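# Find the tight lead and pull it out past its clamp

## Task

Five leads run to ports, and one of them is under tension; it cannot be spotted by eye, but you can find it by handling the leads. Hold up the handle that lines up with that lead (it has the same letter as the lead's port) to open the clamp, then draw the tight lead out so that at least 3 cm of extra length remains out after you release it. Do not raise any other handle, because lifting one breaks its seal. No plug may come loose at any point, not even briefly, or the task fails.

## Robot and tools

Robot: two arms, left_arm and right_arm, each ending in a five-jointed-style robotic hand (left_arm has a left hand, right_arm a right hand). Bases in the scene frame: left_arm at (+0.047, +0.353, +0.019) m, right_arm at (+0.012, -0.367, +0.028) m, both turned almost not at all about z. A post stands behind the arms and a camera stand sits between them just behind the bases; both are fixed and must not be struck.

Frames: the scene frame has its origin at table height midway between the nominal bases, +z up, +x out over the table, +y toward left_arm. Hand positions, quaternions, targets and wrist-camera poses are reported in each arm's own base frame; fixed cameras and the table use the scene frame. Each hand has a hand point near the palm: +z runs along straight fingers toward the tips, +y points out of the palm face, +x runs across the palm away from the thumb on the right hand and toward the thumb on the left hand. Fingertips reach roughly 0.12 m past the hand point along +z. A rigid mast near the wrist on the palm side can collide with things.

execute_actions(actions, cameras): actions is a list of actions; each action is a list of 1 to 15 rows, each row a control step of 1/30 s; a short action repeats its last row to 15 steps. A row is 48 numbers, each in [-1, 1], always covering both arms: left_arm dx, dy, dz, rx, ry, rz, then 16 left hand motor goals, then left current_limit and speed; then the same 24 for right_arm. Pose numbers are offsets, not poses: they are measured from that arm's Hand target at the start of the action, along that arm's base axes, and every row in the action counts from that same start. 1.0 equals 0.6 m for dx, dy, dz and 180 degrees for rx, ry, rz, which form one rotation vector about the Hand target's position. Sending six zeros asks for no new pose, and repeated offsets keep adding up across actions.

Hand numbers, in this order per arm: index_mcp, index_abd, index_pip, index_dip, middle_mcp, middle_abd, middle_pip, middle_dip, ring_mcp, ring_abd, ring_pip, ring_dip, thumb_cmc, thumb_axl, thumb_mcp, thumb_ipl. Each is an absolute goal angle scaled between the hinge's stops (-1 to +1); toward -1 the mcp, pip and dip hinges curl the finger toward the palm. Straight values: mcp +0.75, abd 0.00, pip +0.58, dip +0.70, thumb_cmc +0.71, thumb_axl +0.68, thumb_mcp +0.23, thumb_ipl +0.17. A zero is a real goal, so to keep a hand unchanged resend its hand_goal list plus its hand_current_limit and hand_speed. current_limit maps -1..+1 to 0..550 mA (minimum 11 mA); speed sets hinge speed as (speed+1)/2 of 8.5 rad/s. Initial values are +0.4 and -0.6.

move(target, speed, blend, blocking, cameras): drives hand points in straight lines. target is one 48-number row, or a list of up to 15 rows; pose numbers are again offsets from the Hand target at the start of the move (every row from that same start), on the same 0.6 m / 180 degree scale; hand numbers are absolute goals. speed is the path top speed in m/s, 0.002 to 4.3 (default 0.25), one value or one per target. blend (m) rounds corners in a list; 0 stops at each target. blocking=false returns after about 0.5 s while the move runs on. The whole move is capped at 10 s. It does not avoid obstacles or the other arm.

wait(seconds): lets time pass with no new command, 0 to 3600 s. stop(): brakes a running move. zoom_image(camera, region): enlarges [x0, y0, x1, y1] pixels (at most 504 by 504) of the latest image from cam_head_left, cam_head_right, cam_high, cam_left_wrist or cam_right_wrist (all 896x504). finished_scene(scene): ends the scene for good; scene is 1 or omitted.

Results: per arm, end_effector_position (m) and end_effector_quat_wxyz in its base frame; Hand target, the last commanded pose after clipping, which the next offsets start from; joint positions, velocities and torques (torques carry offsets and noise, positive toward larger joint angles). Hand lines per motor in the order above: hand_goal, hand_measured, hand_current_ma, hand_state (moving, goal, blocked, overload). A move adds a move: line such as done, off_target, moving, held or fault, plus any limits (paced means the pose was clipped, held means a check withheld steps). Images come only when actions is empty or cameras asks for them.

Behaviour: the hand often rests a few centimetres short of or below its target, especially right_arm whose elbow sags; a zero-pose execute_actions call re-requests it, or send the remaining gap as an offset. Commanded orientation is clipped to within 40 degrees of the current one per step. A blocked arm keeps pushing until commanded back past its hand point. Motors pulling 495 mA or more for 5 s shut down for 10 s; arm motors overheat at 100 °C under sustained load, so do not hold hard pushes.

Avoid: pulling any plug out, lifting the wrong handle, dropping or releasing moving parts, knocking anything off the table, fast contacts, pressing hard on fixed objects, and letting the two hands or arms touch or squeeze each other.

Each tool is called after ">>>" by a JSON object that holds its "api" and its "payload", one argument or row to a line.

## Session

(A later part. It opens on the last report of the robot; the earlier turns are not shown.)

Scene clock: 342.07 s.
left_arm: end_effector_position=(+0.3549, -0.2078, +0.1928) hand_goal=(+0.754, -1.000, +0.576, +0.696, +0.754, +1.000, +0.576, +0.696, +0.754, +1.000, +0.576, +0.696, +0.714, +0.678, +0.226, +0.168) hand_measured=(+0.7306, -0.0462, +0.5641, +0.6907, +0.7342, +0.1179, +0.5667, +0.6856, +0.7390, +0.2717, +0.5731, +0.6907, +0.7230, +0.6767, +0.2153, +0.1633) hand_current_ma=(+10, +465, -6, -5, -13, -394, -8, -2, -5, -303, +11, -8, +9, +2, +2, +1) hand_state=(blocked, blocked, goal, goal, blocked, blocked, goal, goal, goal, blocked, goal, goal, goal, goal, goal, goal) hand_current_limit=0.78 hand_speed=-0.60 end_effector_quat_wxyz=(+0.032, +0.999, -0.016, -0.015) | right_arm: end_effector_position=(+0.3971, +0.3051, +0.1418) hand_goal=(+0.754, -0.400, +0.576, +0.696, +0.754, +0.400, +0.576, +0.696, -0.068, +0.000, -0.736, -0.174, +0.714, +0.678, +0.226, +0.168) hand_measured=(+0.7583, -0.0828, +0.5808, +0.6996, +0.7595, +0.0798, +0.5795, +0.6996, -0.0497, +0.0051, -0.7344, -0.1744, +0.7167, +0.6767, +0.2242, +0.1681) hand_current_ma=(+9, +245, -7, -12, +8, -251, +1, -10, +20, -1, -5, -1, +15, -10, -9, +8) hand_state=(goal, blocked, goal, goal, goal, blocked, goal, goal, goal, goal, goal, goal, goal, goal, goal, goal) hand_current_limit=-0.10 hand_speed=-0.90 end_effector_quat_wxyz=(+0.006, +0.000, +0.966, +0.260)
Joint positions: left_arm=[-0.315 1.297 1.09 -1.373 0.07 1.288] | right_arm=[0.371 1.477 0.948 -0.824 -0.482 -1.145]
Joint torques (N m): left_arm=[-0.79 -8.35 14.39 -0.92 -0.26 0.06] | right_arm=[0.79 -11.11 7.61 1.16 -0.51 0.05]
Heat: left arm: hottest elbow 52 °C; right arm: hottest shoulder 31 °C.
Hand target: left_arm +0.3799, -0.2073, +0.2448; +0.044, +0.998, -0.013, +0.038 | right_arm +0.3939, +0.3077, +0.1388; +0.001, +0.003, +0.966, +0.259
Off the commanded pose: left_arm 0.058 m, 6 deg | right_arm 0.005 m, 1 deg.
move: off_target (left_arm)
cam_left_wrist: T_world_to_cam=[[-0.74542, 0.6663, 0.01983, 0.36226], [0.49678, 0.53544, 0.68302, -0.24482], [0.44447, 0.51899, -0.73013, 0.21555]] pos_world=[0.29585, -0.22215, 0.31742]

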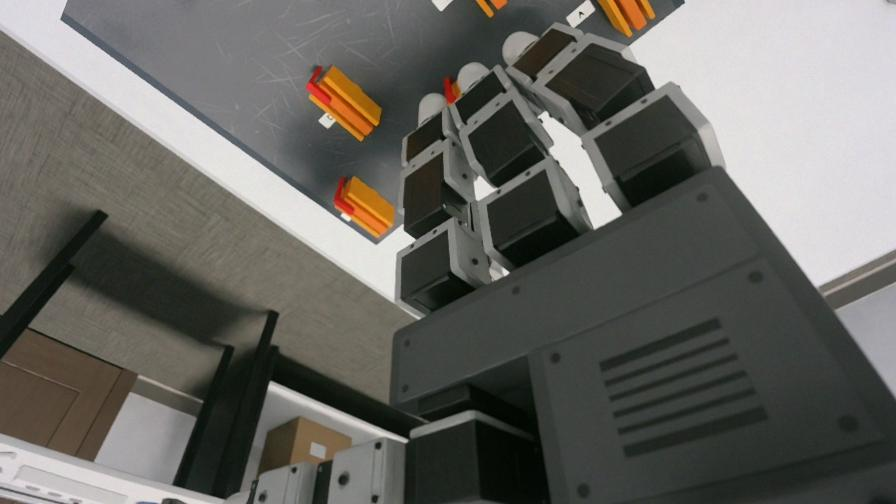

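>>> {"api": "move", "payload": {
  "target": [
    [0.004,0,0.006,0,-0.002,0, 0.754,-1,0.576,0.696, 0.754,1,0.576,0.696, 0.754,1,0.576,0.696, 0.714,0.678,0.226,0.168, 0.78,-0.6, 0,0,0,0,0,0, 0.754,-0.4,0.576,0.696, 0.754,0.4,0.576,0.696, -0.068,0,-0.737,-0.174, 0.714,0.678,0.226,0.168, -0.1,-0.9]
  ],
  "speed": 0.03,
  "cameras": ["cam_left_wrist","cam_head_left"]
}}

>>> {"api": "zoom_image", "payload": {
  "camera": "cam_left_wrist",
  "region": [390, 20, 570, 150]
}}

>>> {"api": "zoom_image", "payload": {
  "camera": "cam_head_left",
  "region": [230, 230, 330, 350]
}}

>>> {"api": "move", "payload": {
  "target": [
    [0.004,0,0.006,0,-0.002,0, 0.754,-1,0.576,0.696, 0.754,1,0.576,0.696, 0.754,1,0.576,0.696, 0.714,0.678,0.226,0.168, 0.78,-0.6, 0,0,0,0,0,0, 0.754,-0.4,0.576,0.696, 0.754,0.4,0.576,0.696, -0.068,0,-0.737,-0.174, 0.714,0.678,0.226,0.168, -0.1,-0.9]
  ],
  "speed": 0.03,
  "cameras": ["cam_left_wrist","cam_head_left"]
}}

>>> {"api": "zoom_image", "payload": {
  "camera": "cam_left_wrist",
  "region": [390, 20, 570, 150]
}}

Scene clock: 343.23 s.
left_arm: end_effector_position=(+0.3562, -0.2077, +0.1957) hand_goal=(+0.754, -1.000, +0.576, +0.696, +0.754, +1.000, +0.576, +0.696, +0.754, +1.000, +0.576, +0.696, +0.714, +0.678, +0.226, +0.168) hand_measured=(+0.7306, -0.0462, +0.5629, +0.6907, +0.7318, +0.1179, +0.5667, +0.6856, +0.7378, +0.2703, +0.5731, +0.6907, +0.7230, +0.6777, +0.2153, +0.1633) hand_current_ma=(-4, +475, -5, -13, -8, -396, -11, +5, -4, -292, -9, +8, +4, +12, +6, +8) hand_state=(blocked, blocked, goal, goal, blocked, blocked, goal, goal, goal, blocked, goal, goal, goal, goal, goal, goal) hand_current_limit=0.78 hand_speed=-0.60 end_effector_quat_wxyz=(+0.032, +0.999, -0.016, -0.013) | right_arm: end_effector_position=(+0.3971, +0.3051, +0.1418) hand_goal=(+0.754, -0.400, +0.576, +0.696, +0.754, +0.400, +0.576, +0.696, -0.068, +0.000, -0.736, -0.174, +0.714, +0.678, +0.226, +0.168) hand_measured=(+0.7583, -0.0814, +0.5821, +0.6996, +0.7595, +0.0798, +0.5795, +0.6996, -0.0497, +0.0051, -0.7357, -0.1757, +0.7167, +0.6767, +0.2242, +0.1681) hand_current_ma=(+6, +242, -6, -5, +6, -256, +3, -7, +21, -7, -8, +4, +7, -7, -6, +5) hand_state=(goal, blocked, goal, goal, goal, blocked, goal, goal, goal, goal, goal, goal, goal, goal, goal, goal) hand_current_limit=-0.10 hand_speed=-0.90 end_effector_quat_wxyz=(+0.006, +0.000, +0.966, +0.260)
Joint positions: left_arm=[-0.314 1.297 1.098 -1.379 0.068 1.289] | right_arm=[0.371 1.477 0.948 -0.824 -0.482 -1.145]
Joint torques (N m): left_arm=[0.44 -8.23 14.58 -0.66 -0.33 0.02] | right_arm=[0.79 -11.05 7.61 1.17 -0.51 0.05]
Heat: left arm: hottest elbow 52 °C; right arm: hottest shoulder 31 °C.
Hand target: left_arm +0.3822, -0.2074, +0.2484; +0.044, +0.998, -0.013, +0.042 | right_arm +0.3939, +0.3077, +0.1388; +0.001, +0.003, +0.966, +0.259
Off the commanded pose: left_arm 0.059 m, 6 deg | right_arm 0.005 m, 1 deg.
move: off_target (left_arm)
cam_left_wrist: T_world_to_cam=[[-0.7452, 0.66659, 0.01823, 0.36332], [0.49512, 0.53478, 0.68474, -0.24744], [0.44669, 0.5193, -0.72856, 0.21605]] pos_world=[0.29675, -0.22205, 0.32021]
Images, in order (width x height): cam_head_left 896x504, cam_left_wrist 896x504.

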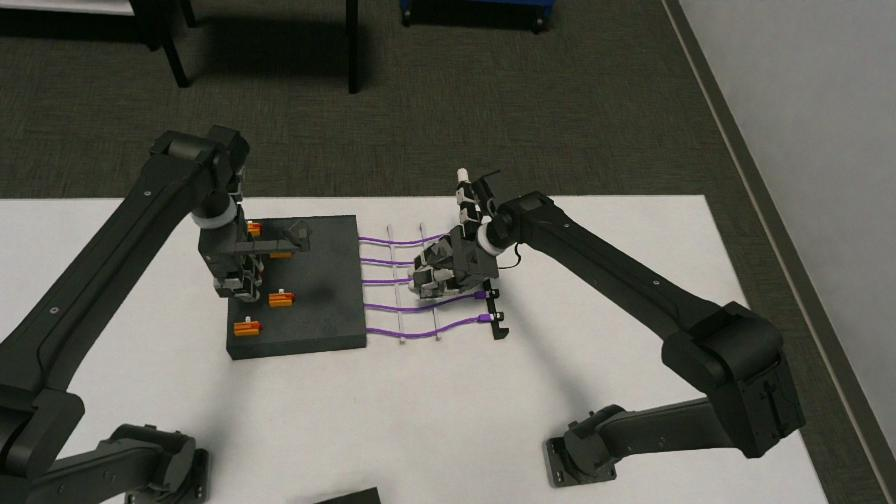

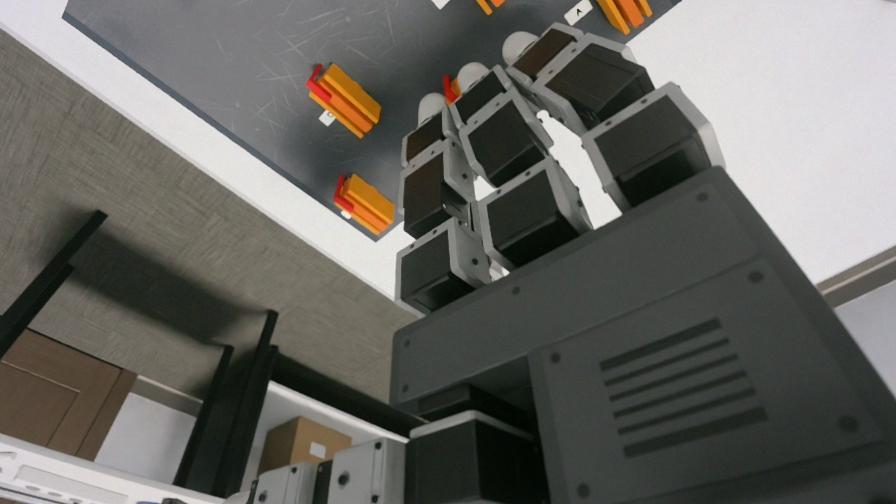

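Scaled by 2.800 from the camera's image (finer frame: 1280x720).

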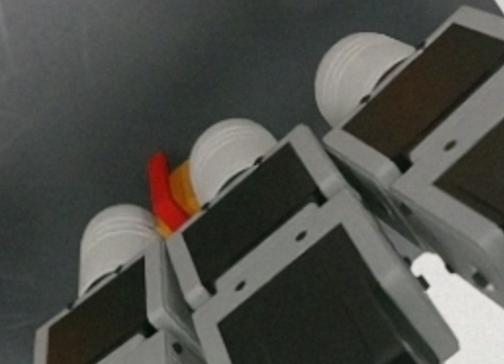

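Scaled by 4.200 from the camera's image (finer frame: 1280x720).

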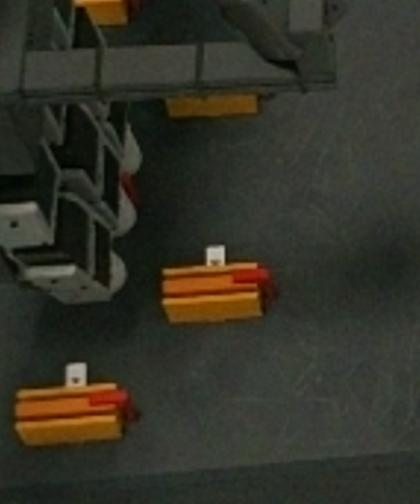

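Scene clock: 344.10 s.
left_arm: end_effector_position=(+0.3682, -0.2056, +0.2250) hand_goal=(+0.754, -1.000, +0.576, +0.696, +0.754, +1.000, +0.576, +0.696, +0.754, +1.000, +0.576, +0.696, +0.714, +0.678, +0.226, +0.168) hand_measured=(+0.7354, -0.0477, +0.5629, +0.6907, +0.7366, +0.1194, +0.5667, +0.6869, +0.7426, +0.2732, +0.5731, +0.6920, +0.7230, +0.6777, +0.2143, +0.1633) hand_current_ma=(+8, +468, -1, +4, -19, -405, -12, +3, +7, -296, -4, +4, -1, +6, +0, +3) hand_state=(goal, blocked, goal, goal, goal, blocked, goal, goal, goal, blocked, goal, goal, goal, goal, goal, goal) hand_current_limit=0.78 hand_speed=-0.60 end_effector_quat_wxyz=(+0.035, +0.999, -0.013, +0.013) | right_arm: end_effector_position=(+0.3971, +0.3051, +0.1418) hand_goal=(+0.754, -0.400, +0.576, +0.696, +0.754, +0.400, +0.576, +0.696, -0.068, +0.000, -0.736, -0.174, +0.714, +0.678, +0.226, +0.168) hand_measured=(+0.7583, -0.0828, +0.5821, +0.7009, +0.7595, +0.0798, +0.5795, +0.6983, -0.0497, +0.0051, -0.7357, -0.1757, +0.7180, +0.6777, +0.2232, +0.1672) hand_current_ma=(+10, +242, -6, -6, +13, -254, +5, -10, +24, -4, -6, -2, +10, -7, -10, +11) hand_state=(goal, blocked, goal, goal, goal, blocked, goal, goal, goal, goal, goal, goal, goal, goal, goal, goal) hand_current_limit=-0.10 hand_speed=-0.90 end_effector_quat_wxyz=(+0.006, +0.000, +0.966, +0.260)
Joint positions: left_arm=[-0.303 1.278 1.154 -1.402 0.06 1.292] | right_arm=[0.371 1.477 0.948 -0.824 -0.482 -1.145]
Joint torques (N m): left_arm=[-0.5 -6.18 11.64 -0.02 -0.02 0.07] | right_arm=[0.79 -11.05 7.6 1.16 -0.51 0.04]
Heat: left arm: hottest elbow 52 °C; right arm: hottest shoulder 31 °C.
Hand target: left_arm +0.3847, -0.2073, +0.2519; +0.044, +0.998, -0.013, +0.045 | right_arm +0.3939, +0.3077, +0.1388; +0.001, +0.003, +0.966, +0.259
Off the commanded pose: left_arm 0.032 m, 4 deg | right_arm 0.005 m, 1 deg.
move: off_target (left_arm)
cam_left_wrist: T_world_to_cam=[[-0.75016, 0.66075, -0.02594, 0.38097], [0.45464, 0.54386, 0.70535, -0.26238], [0.48017, 0.51733, -0.70838, 0.21366]] pos_world=[0.30249, -0.21956, 0.3463]
Images, in order (width x height): cam_head_left 896x504, cam_left_wrist 896x504.

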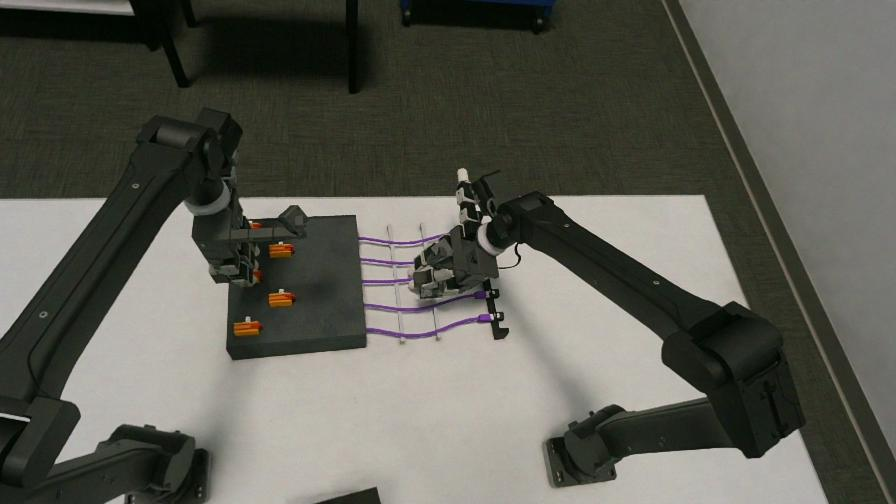

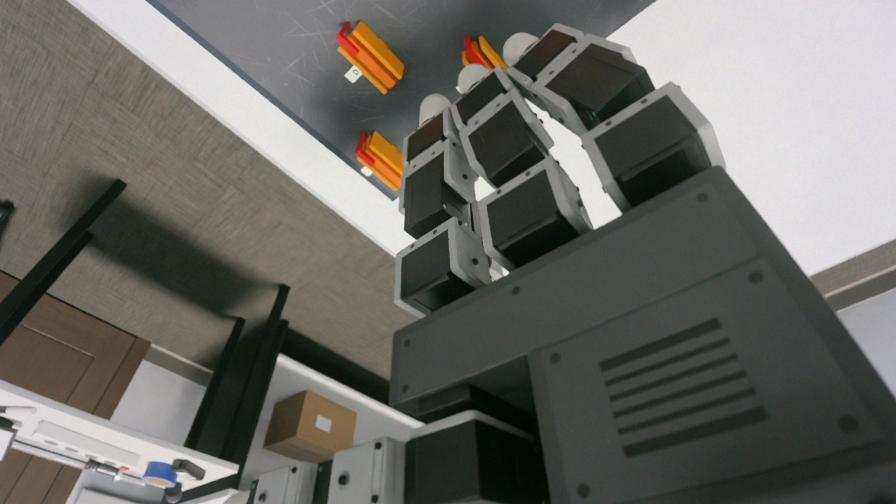

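Scaled by 2.800 from the camera's image (finer frame: 1280x720).

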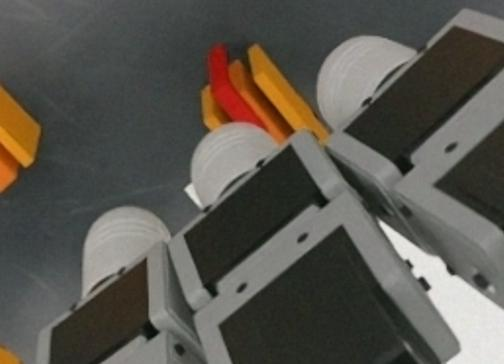

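>>> {"api": "move", "payload": {
  "target": [
    [0,0,0,0,0,0, 0.754,0.12,0.576,0.696, 0.754,-0.12,0.576,0.696, 0.754,0.02,0.576,0.696, 0.714,0.678,0.226,0.168, 0.2,-0.3, 0,0,0,0,0,0, 0.754,-0.4,0.576,0.696, 0.754,0.4,0.576,0.696, -0.068,0,-0.737,-0.174, 0.714,0.678,0.226,0.168, -0.1,-0.9],
    [-0.038,0.0,0.03,0,0.04,0, 0.754,0.12,0.576,0.696, 0.754,-0.12,0.576,0.696, 0.754,0.02,0.576,0.696, 0.714,0.678,0.226,0.168, 0.2,-0.3, 0,0,0,0,0,0, 0.754,-0.4,0.576,0.696, 0.754,0.4,0.576,0.696, -0.068,0,-0.737,-0.174, 0.714,0.678,0.226,0.168, -0.1,-0.9],
    [-0.038,0.0,0.03,0,0.04,0, 0.754,0.25,-0.737,-0.39, 0.754,-0.25,-0.737,-0.39, -0.068,0,-0.737,-0.174, 0.714,0.678,0.226,0.168, 0.2,-0.3, 0,0,0,0,0,0, 0.754,-0.4,0.576,0.696, 0.754,0.4,0.576,0.696, -0.068,0,-0.737,-0.174, 0.714,0.678,0.226,0.168, -0.1,-0.9]
  ],
  "speed": 0.1,
  "cameras": ["cam_left_wrist","cam_head_left","cam_high"]
}}

>>> {"api": "zoom_image", "payload": {
  "camera": "cam_left_wrist",
  "region": [350, 0, 650, 300]
}}

>>> {"api": "zoom_image", "payload": {
  "camera": "cam_high",
  "region": [330, 90, 450, 210]
}}

Scene clock: 350.40 s.
left_arm: end_effector_position=(+0.3475, -0.2049, +0.2490) hand_goal=(+0.754, +0.250, -0.736, -0.390, +0.754, -0.250, -0.736, -0.390, -0.068, +0.000, -0.736, -0.174, +0.714, +0.678, +0.226, +0.168) hand_measured=(+0.7498, +0.2322, -0.7203, -0.3884, +0.7486, -0.2191, -0.7241, -0.3910, -0.0244, +0.0124, -0.7305, -0.1782, +0.7242, +0.6777, +0.2153, +0.1633) hand_current_ma=(+6, +9, -10, -1, -9, +5, -6, +2, -4, -5, -4, +14, +15, +3, -3, +15) hand_state=(goal, goal, goal, goal, goal, blocked, goal, goal, blocked, goal, goal, goal, goal, goal, goal, goal) hand_current_limit=0.20 hand_speed=-0.30 end_effector_quat_wxyz=(+0.038, +0.999, -0.011, -0.036) | right_arm: end_effector_position=(+0.3971, +0.3051, +0.1418) hand_goal=(+0.754, -0.400, +0.576, +0.696, +0.754, +0.400, +0.576, +0.696, -0.068, +0.000, -0.736, -0.174, +0.714, +0.678, +0.226, +0.168) hand_measured=(+0.7583, -0.0828, +0.5821, +0.7009, +0.7583, +0.0798, +0.5808, +0.6996, -0.0509, +0.0051, -0.7357, -0.1744, +0.7167, +0.6767, +0.2232, +0.1681) hand_current_ma=(+14, +247, -4, -5, +9, -251, +3, -9, +24, -4, -6, +2, +12, -9, -8, +9) hand_state=(goal, blocked, goal, goal, goal, blocked, goal, goal, goal, goal, goal, goal, goal, goal, goal, goal) hand_current_limit=-0.10 hand_speed=-0.90 end_effector_quat_wxyz=(+0.006, +0.000, +0.966, +0.260)
Joint positions: left_arm=[-0.303 1.278 1.221 -1.561 0.093 1.292] | right_arm=[0.371 1.477 0.948 -0.824 -0.482 -1.145]
Joint torques (N m): left_arm=[-0.32 -5.07 12.05 -0.62 0.29 0.09] | right_arm=[0.79 -11.11 7.6 1.16 -0.5 0.05]
Heat: left arm: hottest elbow 52 °C; right arm: hottest shoulder 31 °C.
Hand target: left_arm +0.3618, -0.2073, +0.2699; +0.044, +0.999, -0.011, -0.018 | right_arm +0.3939, +0.3077, +0.1388; +0.001, +0.003, +0.966, +0.259
Off the commanded pose: left_arm 0.025 m, 2 deg | right_arm 0.005 m, 1 deg.
move: off_target (left_arm); target 3's new numbers were sent with left_arm's hand 0.025 m and 2 deg from that target
cam_left_wrist: T_world_to_cam=[[-0.74927, 0.66073, 0.04502, 0.34765], [0.52126, 0.54645, 0.6555, -0.28057], [0.40851, 0.51461, -0.75385, 0.27588]] pos_world=[0.29403, -0.21836, 0.37624]
Images, in order (width x height): cam_head_left 896x504, cam_high 896x504, cam_left_wrist 896x504.

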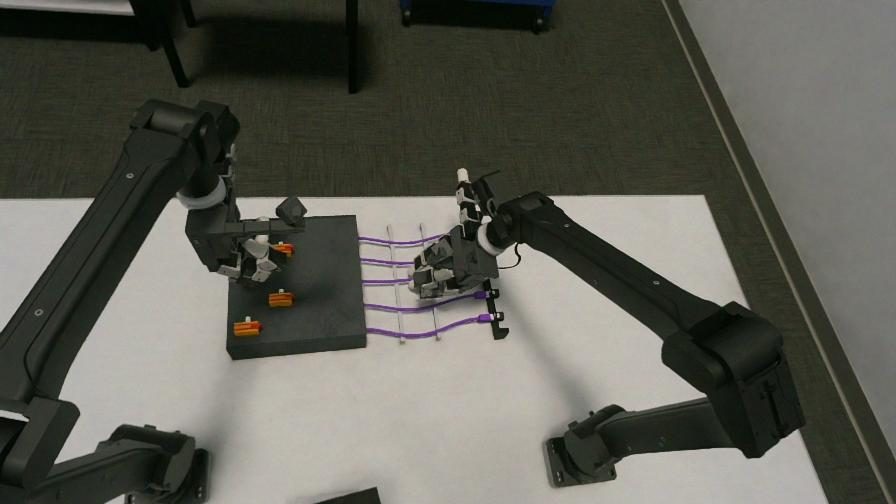

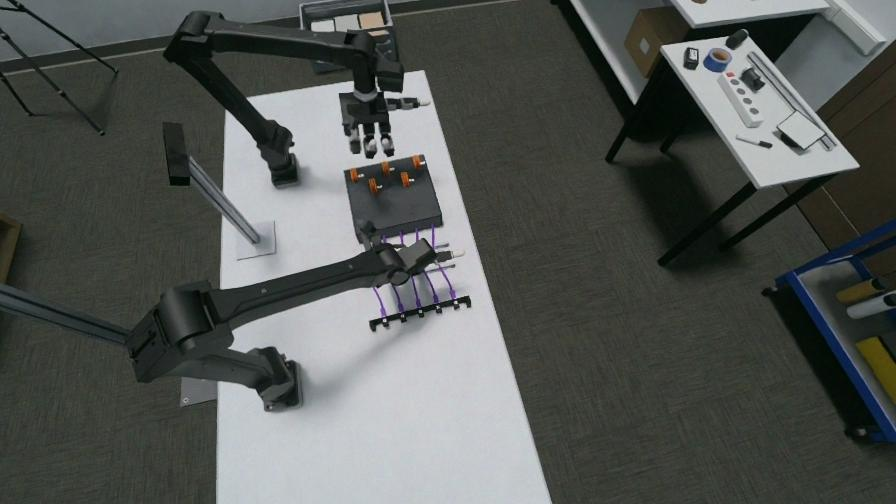

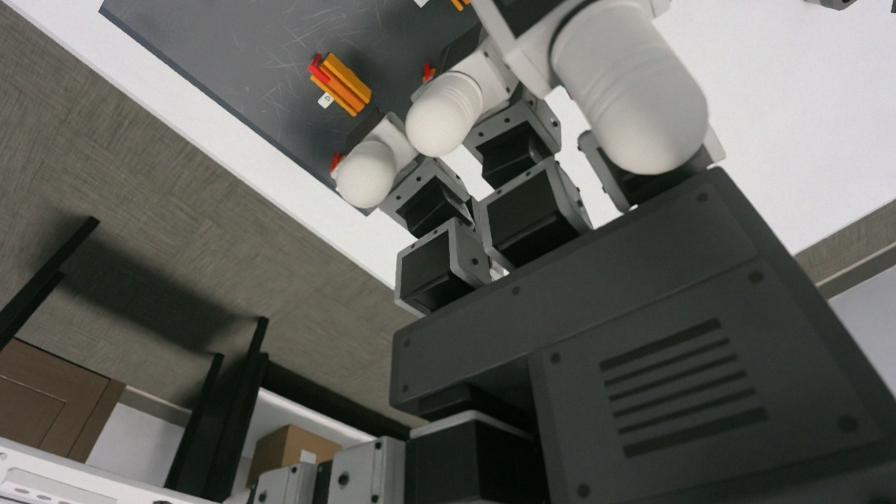

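Scaled by 1.680 from the camera's image (finer frame: 1280x720).

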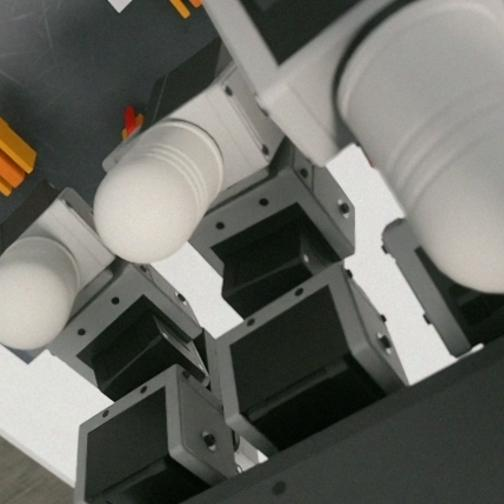

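Scaled by 4.200 from the camera's image (finer frame: 1280x720).

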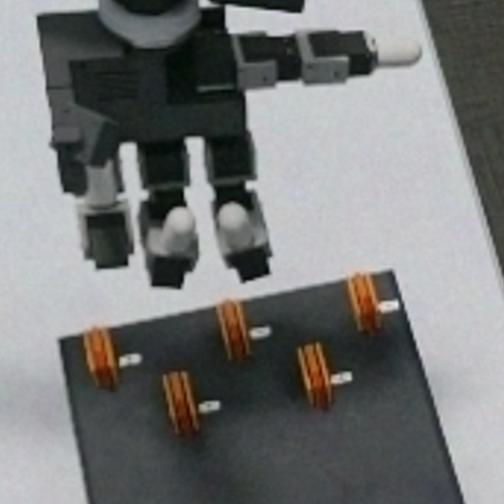

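>>> {"api": "move", "payload": {
  "target": [
    [-0.009,0.009,-0.2165,0,-0.016,0, 0.754,0.25,-0.737,-0.39, 0.754,-0.25,-0.737,-0.39, -0.068,0,-0.737,-0.174, 0.714,0.678,0.226,0.168, 0.2,-0.3, 0,0,0,0,0,0, 0.754,-0.4,0.576,0.696, 0.754,0.4,0.576,0.696, -0.068,0,-0.737,-0.174, 0.714,0.678,0.226,0.168, -0.1,-0.9]
  ],
  "speed": 0.06,
  "cameras": ["cam_left_wrist","cam_head_left","cam_high","cam_head_right"]
}}

>>> {"api": "zoom_image", "payload": {
  "camera": "cam_left_wrist",
  "region": [300, 0, 600, 300]
}}

>>> {"api": "zoom_image", "payload": {
  "camera": "cam_high",
  "region": [330, 90, 450, 210]
}}

>>> {"api": "zoom_image", "payload": {
  "camera": "cam_head_right",
  "region": [180, 200, 320, 340]
}}

Scene clock: 354.17 s.
left_arm: end_effector_position=(+0.3534, -0.2048, +0.1437) hand_goal=(+0.754, +0.250, -0.736, -0.390, +0.754, -0.250, -0.736, -0.390, -0.068, +0.000, -0.736, -0.174, +0.714, +0.678, +0.226, +0.168) hand_measured=(+0.7486, +0.2307, -0.7203, -0.3884, +0.7486, -0.2191, -0.7241, -0.3910, -0.0232, +0.0124, -0.7305, -0.1795, +0.7242, +0.6777, +0.2143, +0.1624) hand_current_ma=(-5, +1, -3, -8, -4, +17, -7, +2, +10, -5, +13, -2, +3, +15, +6, +18) hand_state=(goal, goal, goal, goal, goal, blocked, goal, goal, blocked, goal, goal, goal, goal, goal, goal, goal) hand_current_limit=0.20 hand_speed=-0.30 end_effector_quat_wxyz=(+0.045, +0.999, -0.013, +0.005) | right_arm: end_effector_position=(+0.3971, +0.3051, +0.1418) hand_goal=(+0.754, -0.400, +0.576, +0.696, +0.754, +0.400, +0.576, +0.696, -0.068, +0.000, -0.736, -0.174, +0.714, +0.678, +0.226, +0.168) hand_measured=(+0.7571, -0.0814, +0.5808, +0.7009, +0.7595, +0.0798, +0.5795, +0.6983, -0.0509, +0.0051, -0.7357, -0.1757, +0.7180, +0.6767, +0.2232, +0.1681) hand_current_ma=(+11, +243, -9, -8, +11, -248, +3, -14, +20, -1, -6, -3, +12, -7, -6, +11) hand_state=(goal, blocked, goal, goal, goal, blocked, goal, goal, goal, goal, goal, goal, goal, goal, goal, goal) hand_current_limit=-0.10 hand_speed=-0.90 end_effector_quat_wxyz=(+0.006, +0.000, +0.966, +0.260)
Joint positions: left_arm=[-0.303 1.3 0.95 -1.186 0.083 1.292] | right_arm=[0.371 1.477 0.948 -0.824 -0.482 -1.145]
Joint torques (N m): left_arm=[-0.73 -4.84 7.05 0.46 0.12 0.08] | right_arm=[0.85 -11.05 7.6 1.16 -0.51 0.05]
Heat: left arm: hottest elbow 52 °C; right arm: hottest shoulder 31 °C.
Hand target: left_arm +0.3565, -0.2020, +0.1400; +0.044, +0.999, -0.012, +0.007 | right_arm +0.3939, +0.3077, +0.1388; +0.001, +0.003, +0.966, +0.259
Off the commanded pose: left_arm 0.006 m, 0 deg | right_arm 0.005 m, 1 deg.
move: done
cam_left_wrist: T_world_to_cam=[[-0.75023, 0.66064, -0.02653, 0.36734], [0.46605, 0.55686, 0.68753, -0.19762], [0.46899, 0.50345, -0.72567, 0.16633]] pos_world=[0.28968, -0.21637, 0.26632]
Images, in order (width x height): cam_head_left 896x504, cam_head_right 896x504, cam_high 896x504, cam_left_wrist 896x504.

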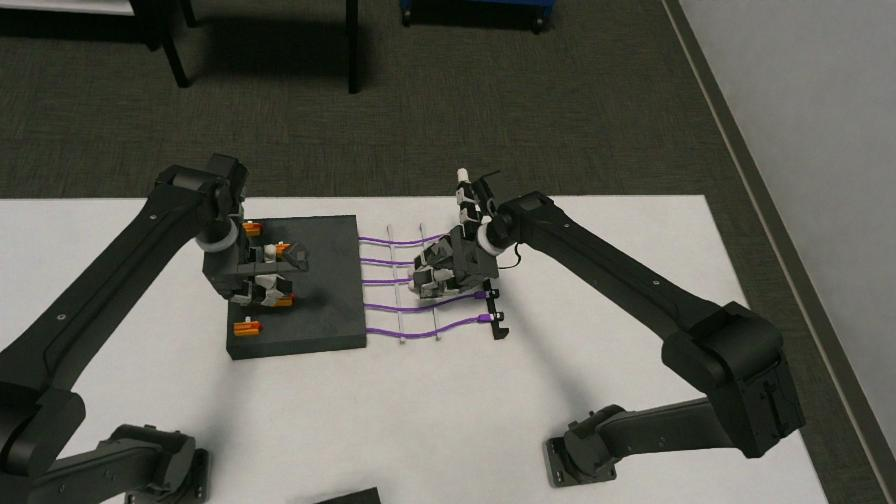

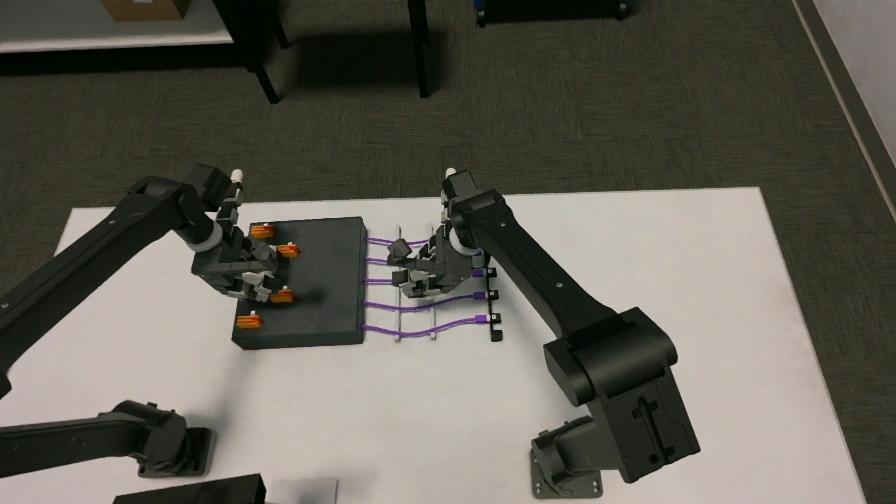

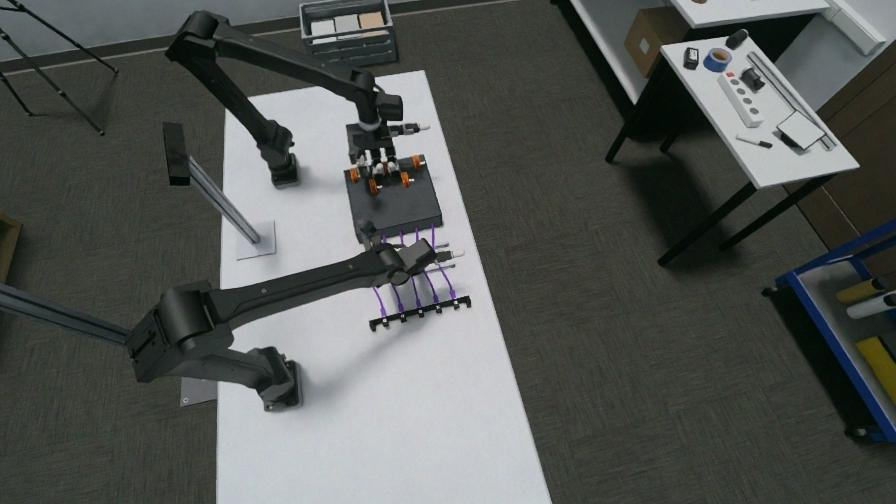

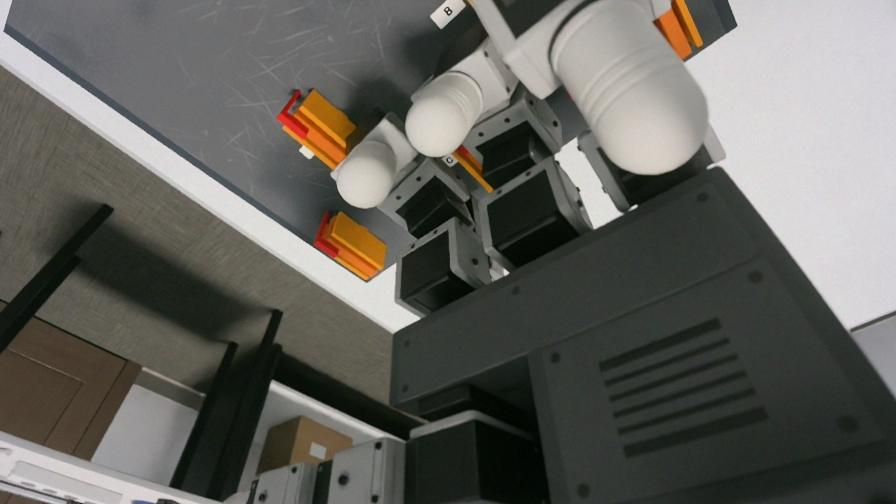

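Scaled by 1.680 from the camera's image (finer frame: 1280x720).

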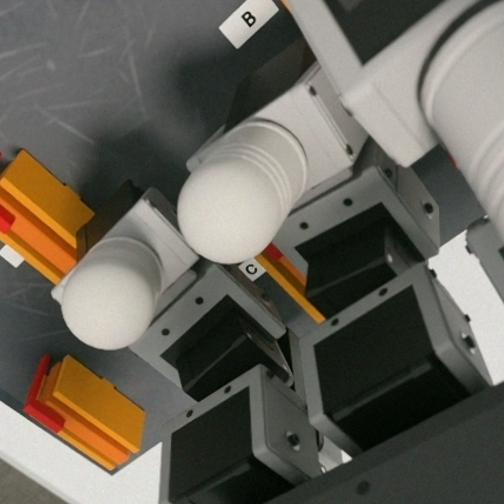

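Scaled by 4.200 from the camera's image (finer frame: 1280x720).

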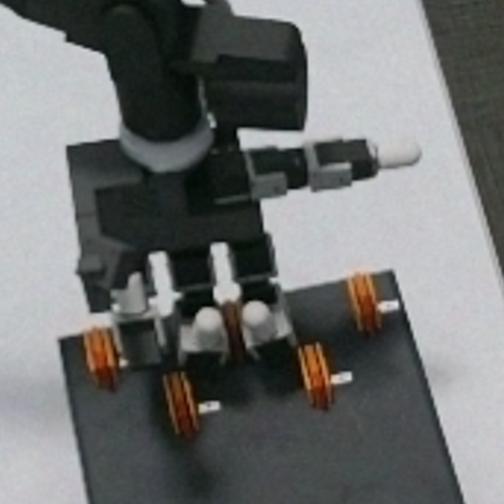

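Scaled by 3.600 from the camera's image (finer frame: 1280x720).

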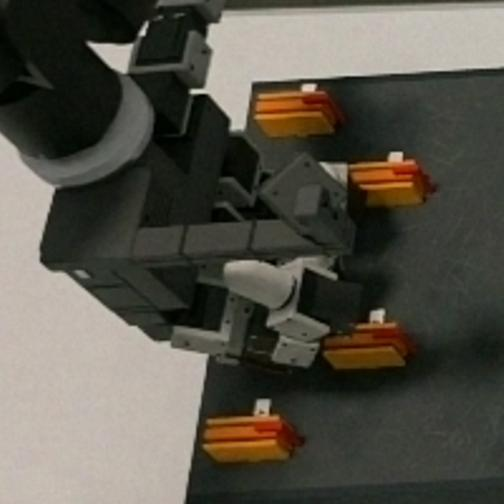

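>>> {"api": "move", "payload": {
  "target": [
    [0,0.021,0,0,0,0, 0.754,0.25,-0.737,-0.39, 0.754,-0.25,-0.737,-0.39, -0.068,0,-0.737,-0.174, 0.714,0.678,0.226,0.168, 0.2,-0.3, 0,0,0,0,0,0, 0.754,-0.4,0.576,0.696, 0.754,0.4,0.576,0.696, -0.068,0,-0.737,-0.174, 0.714,0.678,0.226,0.168, -0.1,-0.9],
    [0,0.021,-0.03,0,0,0, 0.754,0.25,-0.737,-0.39, 0.754,-0.25,-0.737,-0.39, -0.068,0,-0.737,-0.174, 0.714,0.678,0.226,0.168, 0.2,-0.3, 0,0,0,0,0,0, 0.754,-0.4,0.576,0.696, 0.754,0.4,0.576,0.696, -0.068,0,-0.737,-0.174, 0.714,0.678,0.226,0.168, -0.1,-0.9]
  ],
  "speed": 0.04,
  "cameras": ["cam_left_wrist","cam_head_left","cam_high","cam_head_right"]
}}

>>> {"api": "zoom_image", "payload": {
  "camera": "cam_left_wrist",
  "region": [380, 80, 580, 280]
}}

>>> {"api": "zoom_image", "payload": {
  "camera": "cam_high",
  "region": [340, 120, 440, 210]
}}

>>> {"api": "zoom_image", "payload": {
  "camera": "cam_head_left",
  "region": [200, 200, 340, 340]
}}

Scene clock: 358.57 s.
left_arm: end_effector_position=(+0.3545, -0.1912, +0.1260) hand_goal=(+0.754, +0.250, -0.736, -0.390, +0.754, -0.250, -0.736, -0.390, -0.068, +0.000, -0.736, -0.174, +0.714, +0.678, +0.226, +0.168) hand_measured=(+0.7511, +0.2307, -0.7203, -0.3872, +0.7498, -0.2235, -0.7241, -0.3923, -0.0244, +0.0124, -0.7293, -0.1795, +0.7242, +0.6767, +0.2153, +0.1633) hand_current_ma=(+4, +6, -6, -9, -21, +11, -10, +4, +10, -10, -6, +2, +12, +14, -2, +3) hand_state=(goal, goal, goal, goal, goal, moving, goal, goal, blocked, goal, goal, goal, goal, goal, goal, goal) hand_current_limit=0.20 hand_speed=-0.30 end_effector_quat_wxyz=(+0.044, +0.999, -0.011, +0.006) | right_arm: end_effector_position=(+0.3971, +0.3051, +0.1418) hand_goal=(+0.754, -0.400, +0.576, +0.696, +0.754, +0.400, +0.576, +0.696, -0.068, +0.000, -0.736, -0.174, +0.714, +0.678, +0.226, +0.168) hand_measured=(+0.7583, -0.0814, +0.5808, +0.6996, +0.7595, +0.0798, +0.5795, +0.6983, -0.0509, +0.0051, -0.7344, -0.1744, +0.7167, +0.6777, +0.2242, +0.1681) hand_current_ma=(+7, +247, -8, -3, +11, -256, +7, -9, +21, -2, -6, -3, +7, -9, -7, +11) hand_state=(goal, blocked, goal, goal, goal, blocked, goal, goal, goal, goal, goal, goal, goal, goal, goal, goal) hand_current_limit=-0.10 hand_speed=-0.90 end_effector_quat_wxyz=(+0.006, +0.000, +0.966, +0.260)
Joint positions: left_arm=[-0.266 1.31 0.91 -1.137 0.083 1.325] | right_arm=[0.371 1.477 0.948 -0.824 -0.482 -1.145]
Joint torques (N m): left_arm=[-1.2 -5.13 6.93 0.4 0.18 0.05] | right_arm=[0.79 -11.11 7.58 1.16 -0.51 0.05]
Heat: left arm: hottest elbow 52 °C; right arm: hottest shoulder 31 °C.
Hand target: left_arm +0.3565, -0.1894, +0.1221; +0.044, +0.999, -0.012, +0.007 | right_arm +0.3939, +0.3077, +0.1388; +0.001, +0.003, +0.966, +0.259
Off the commanded pose: left_arm 0.005 m, 0 deg | right_arm 0.005 m, 1 deg.
move: done
cam_left_wrist: T_world_to_cam=[[-0.75284, 0.65766, -0.02668, 0.35909], [0.46294, 0.55788, 0.6888, -0.1924], [0.46788, 0.50621, -0.72446, 0.14688]] pos_world=[0.29068, -0.20317, 0.24852]
Images, in order (width x height): cam_head_left 896x504, cam_head_right 896x504, cam_high 896x504, cam_left_wrist 896x504.

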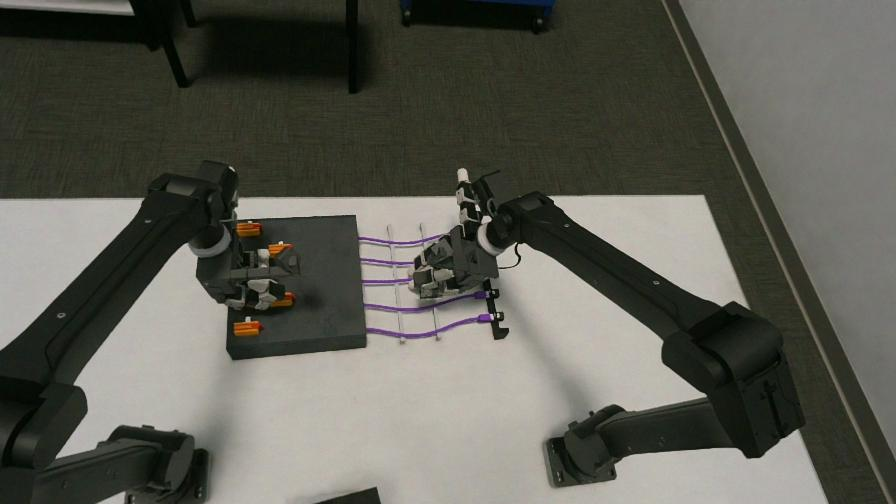

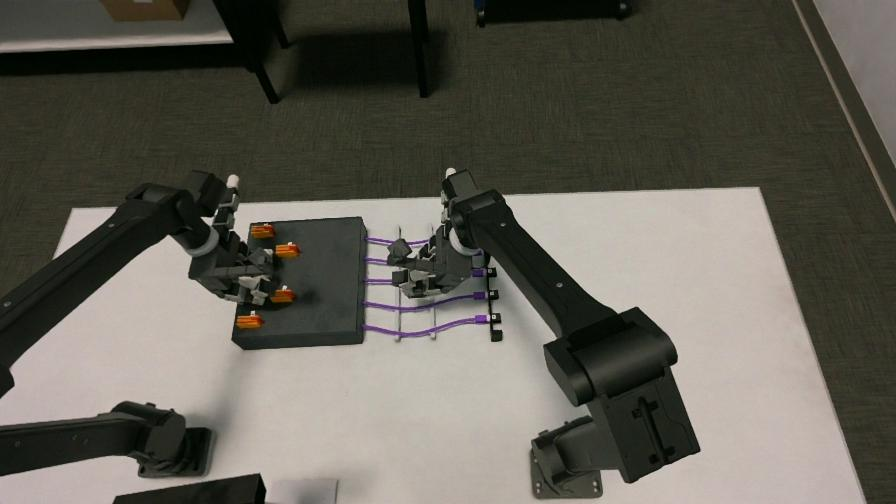

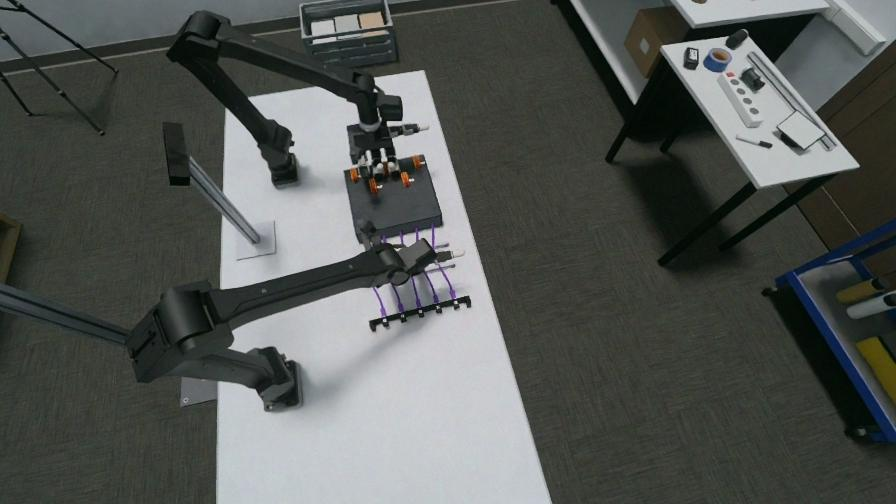

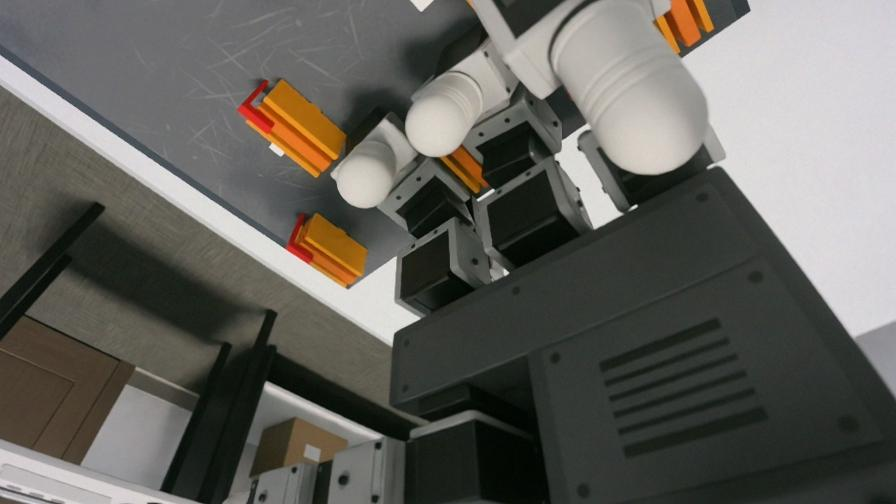

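Scaled by 2.520 from the camera's image (finer frame: 1280x720).

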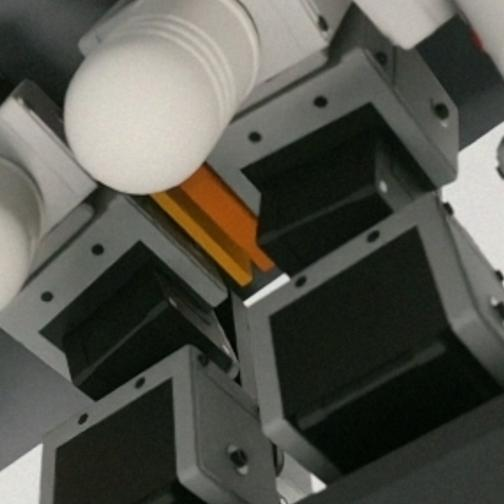

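Scaled by 5.040 from the camera's image (finer frame: 1280x720).

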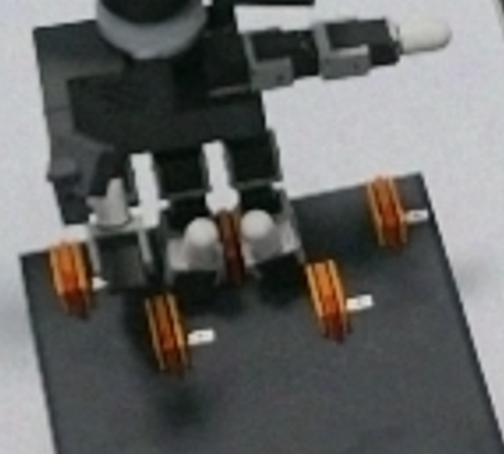

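Scaled by 3.600 from the camera's image (finer frame: 1280x720).

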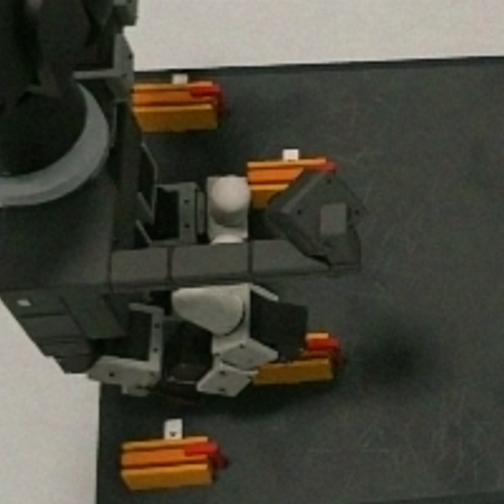

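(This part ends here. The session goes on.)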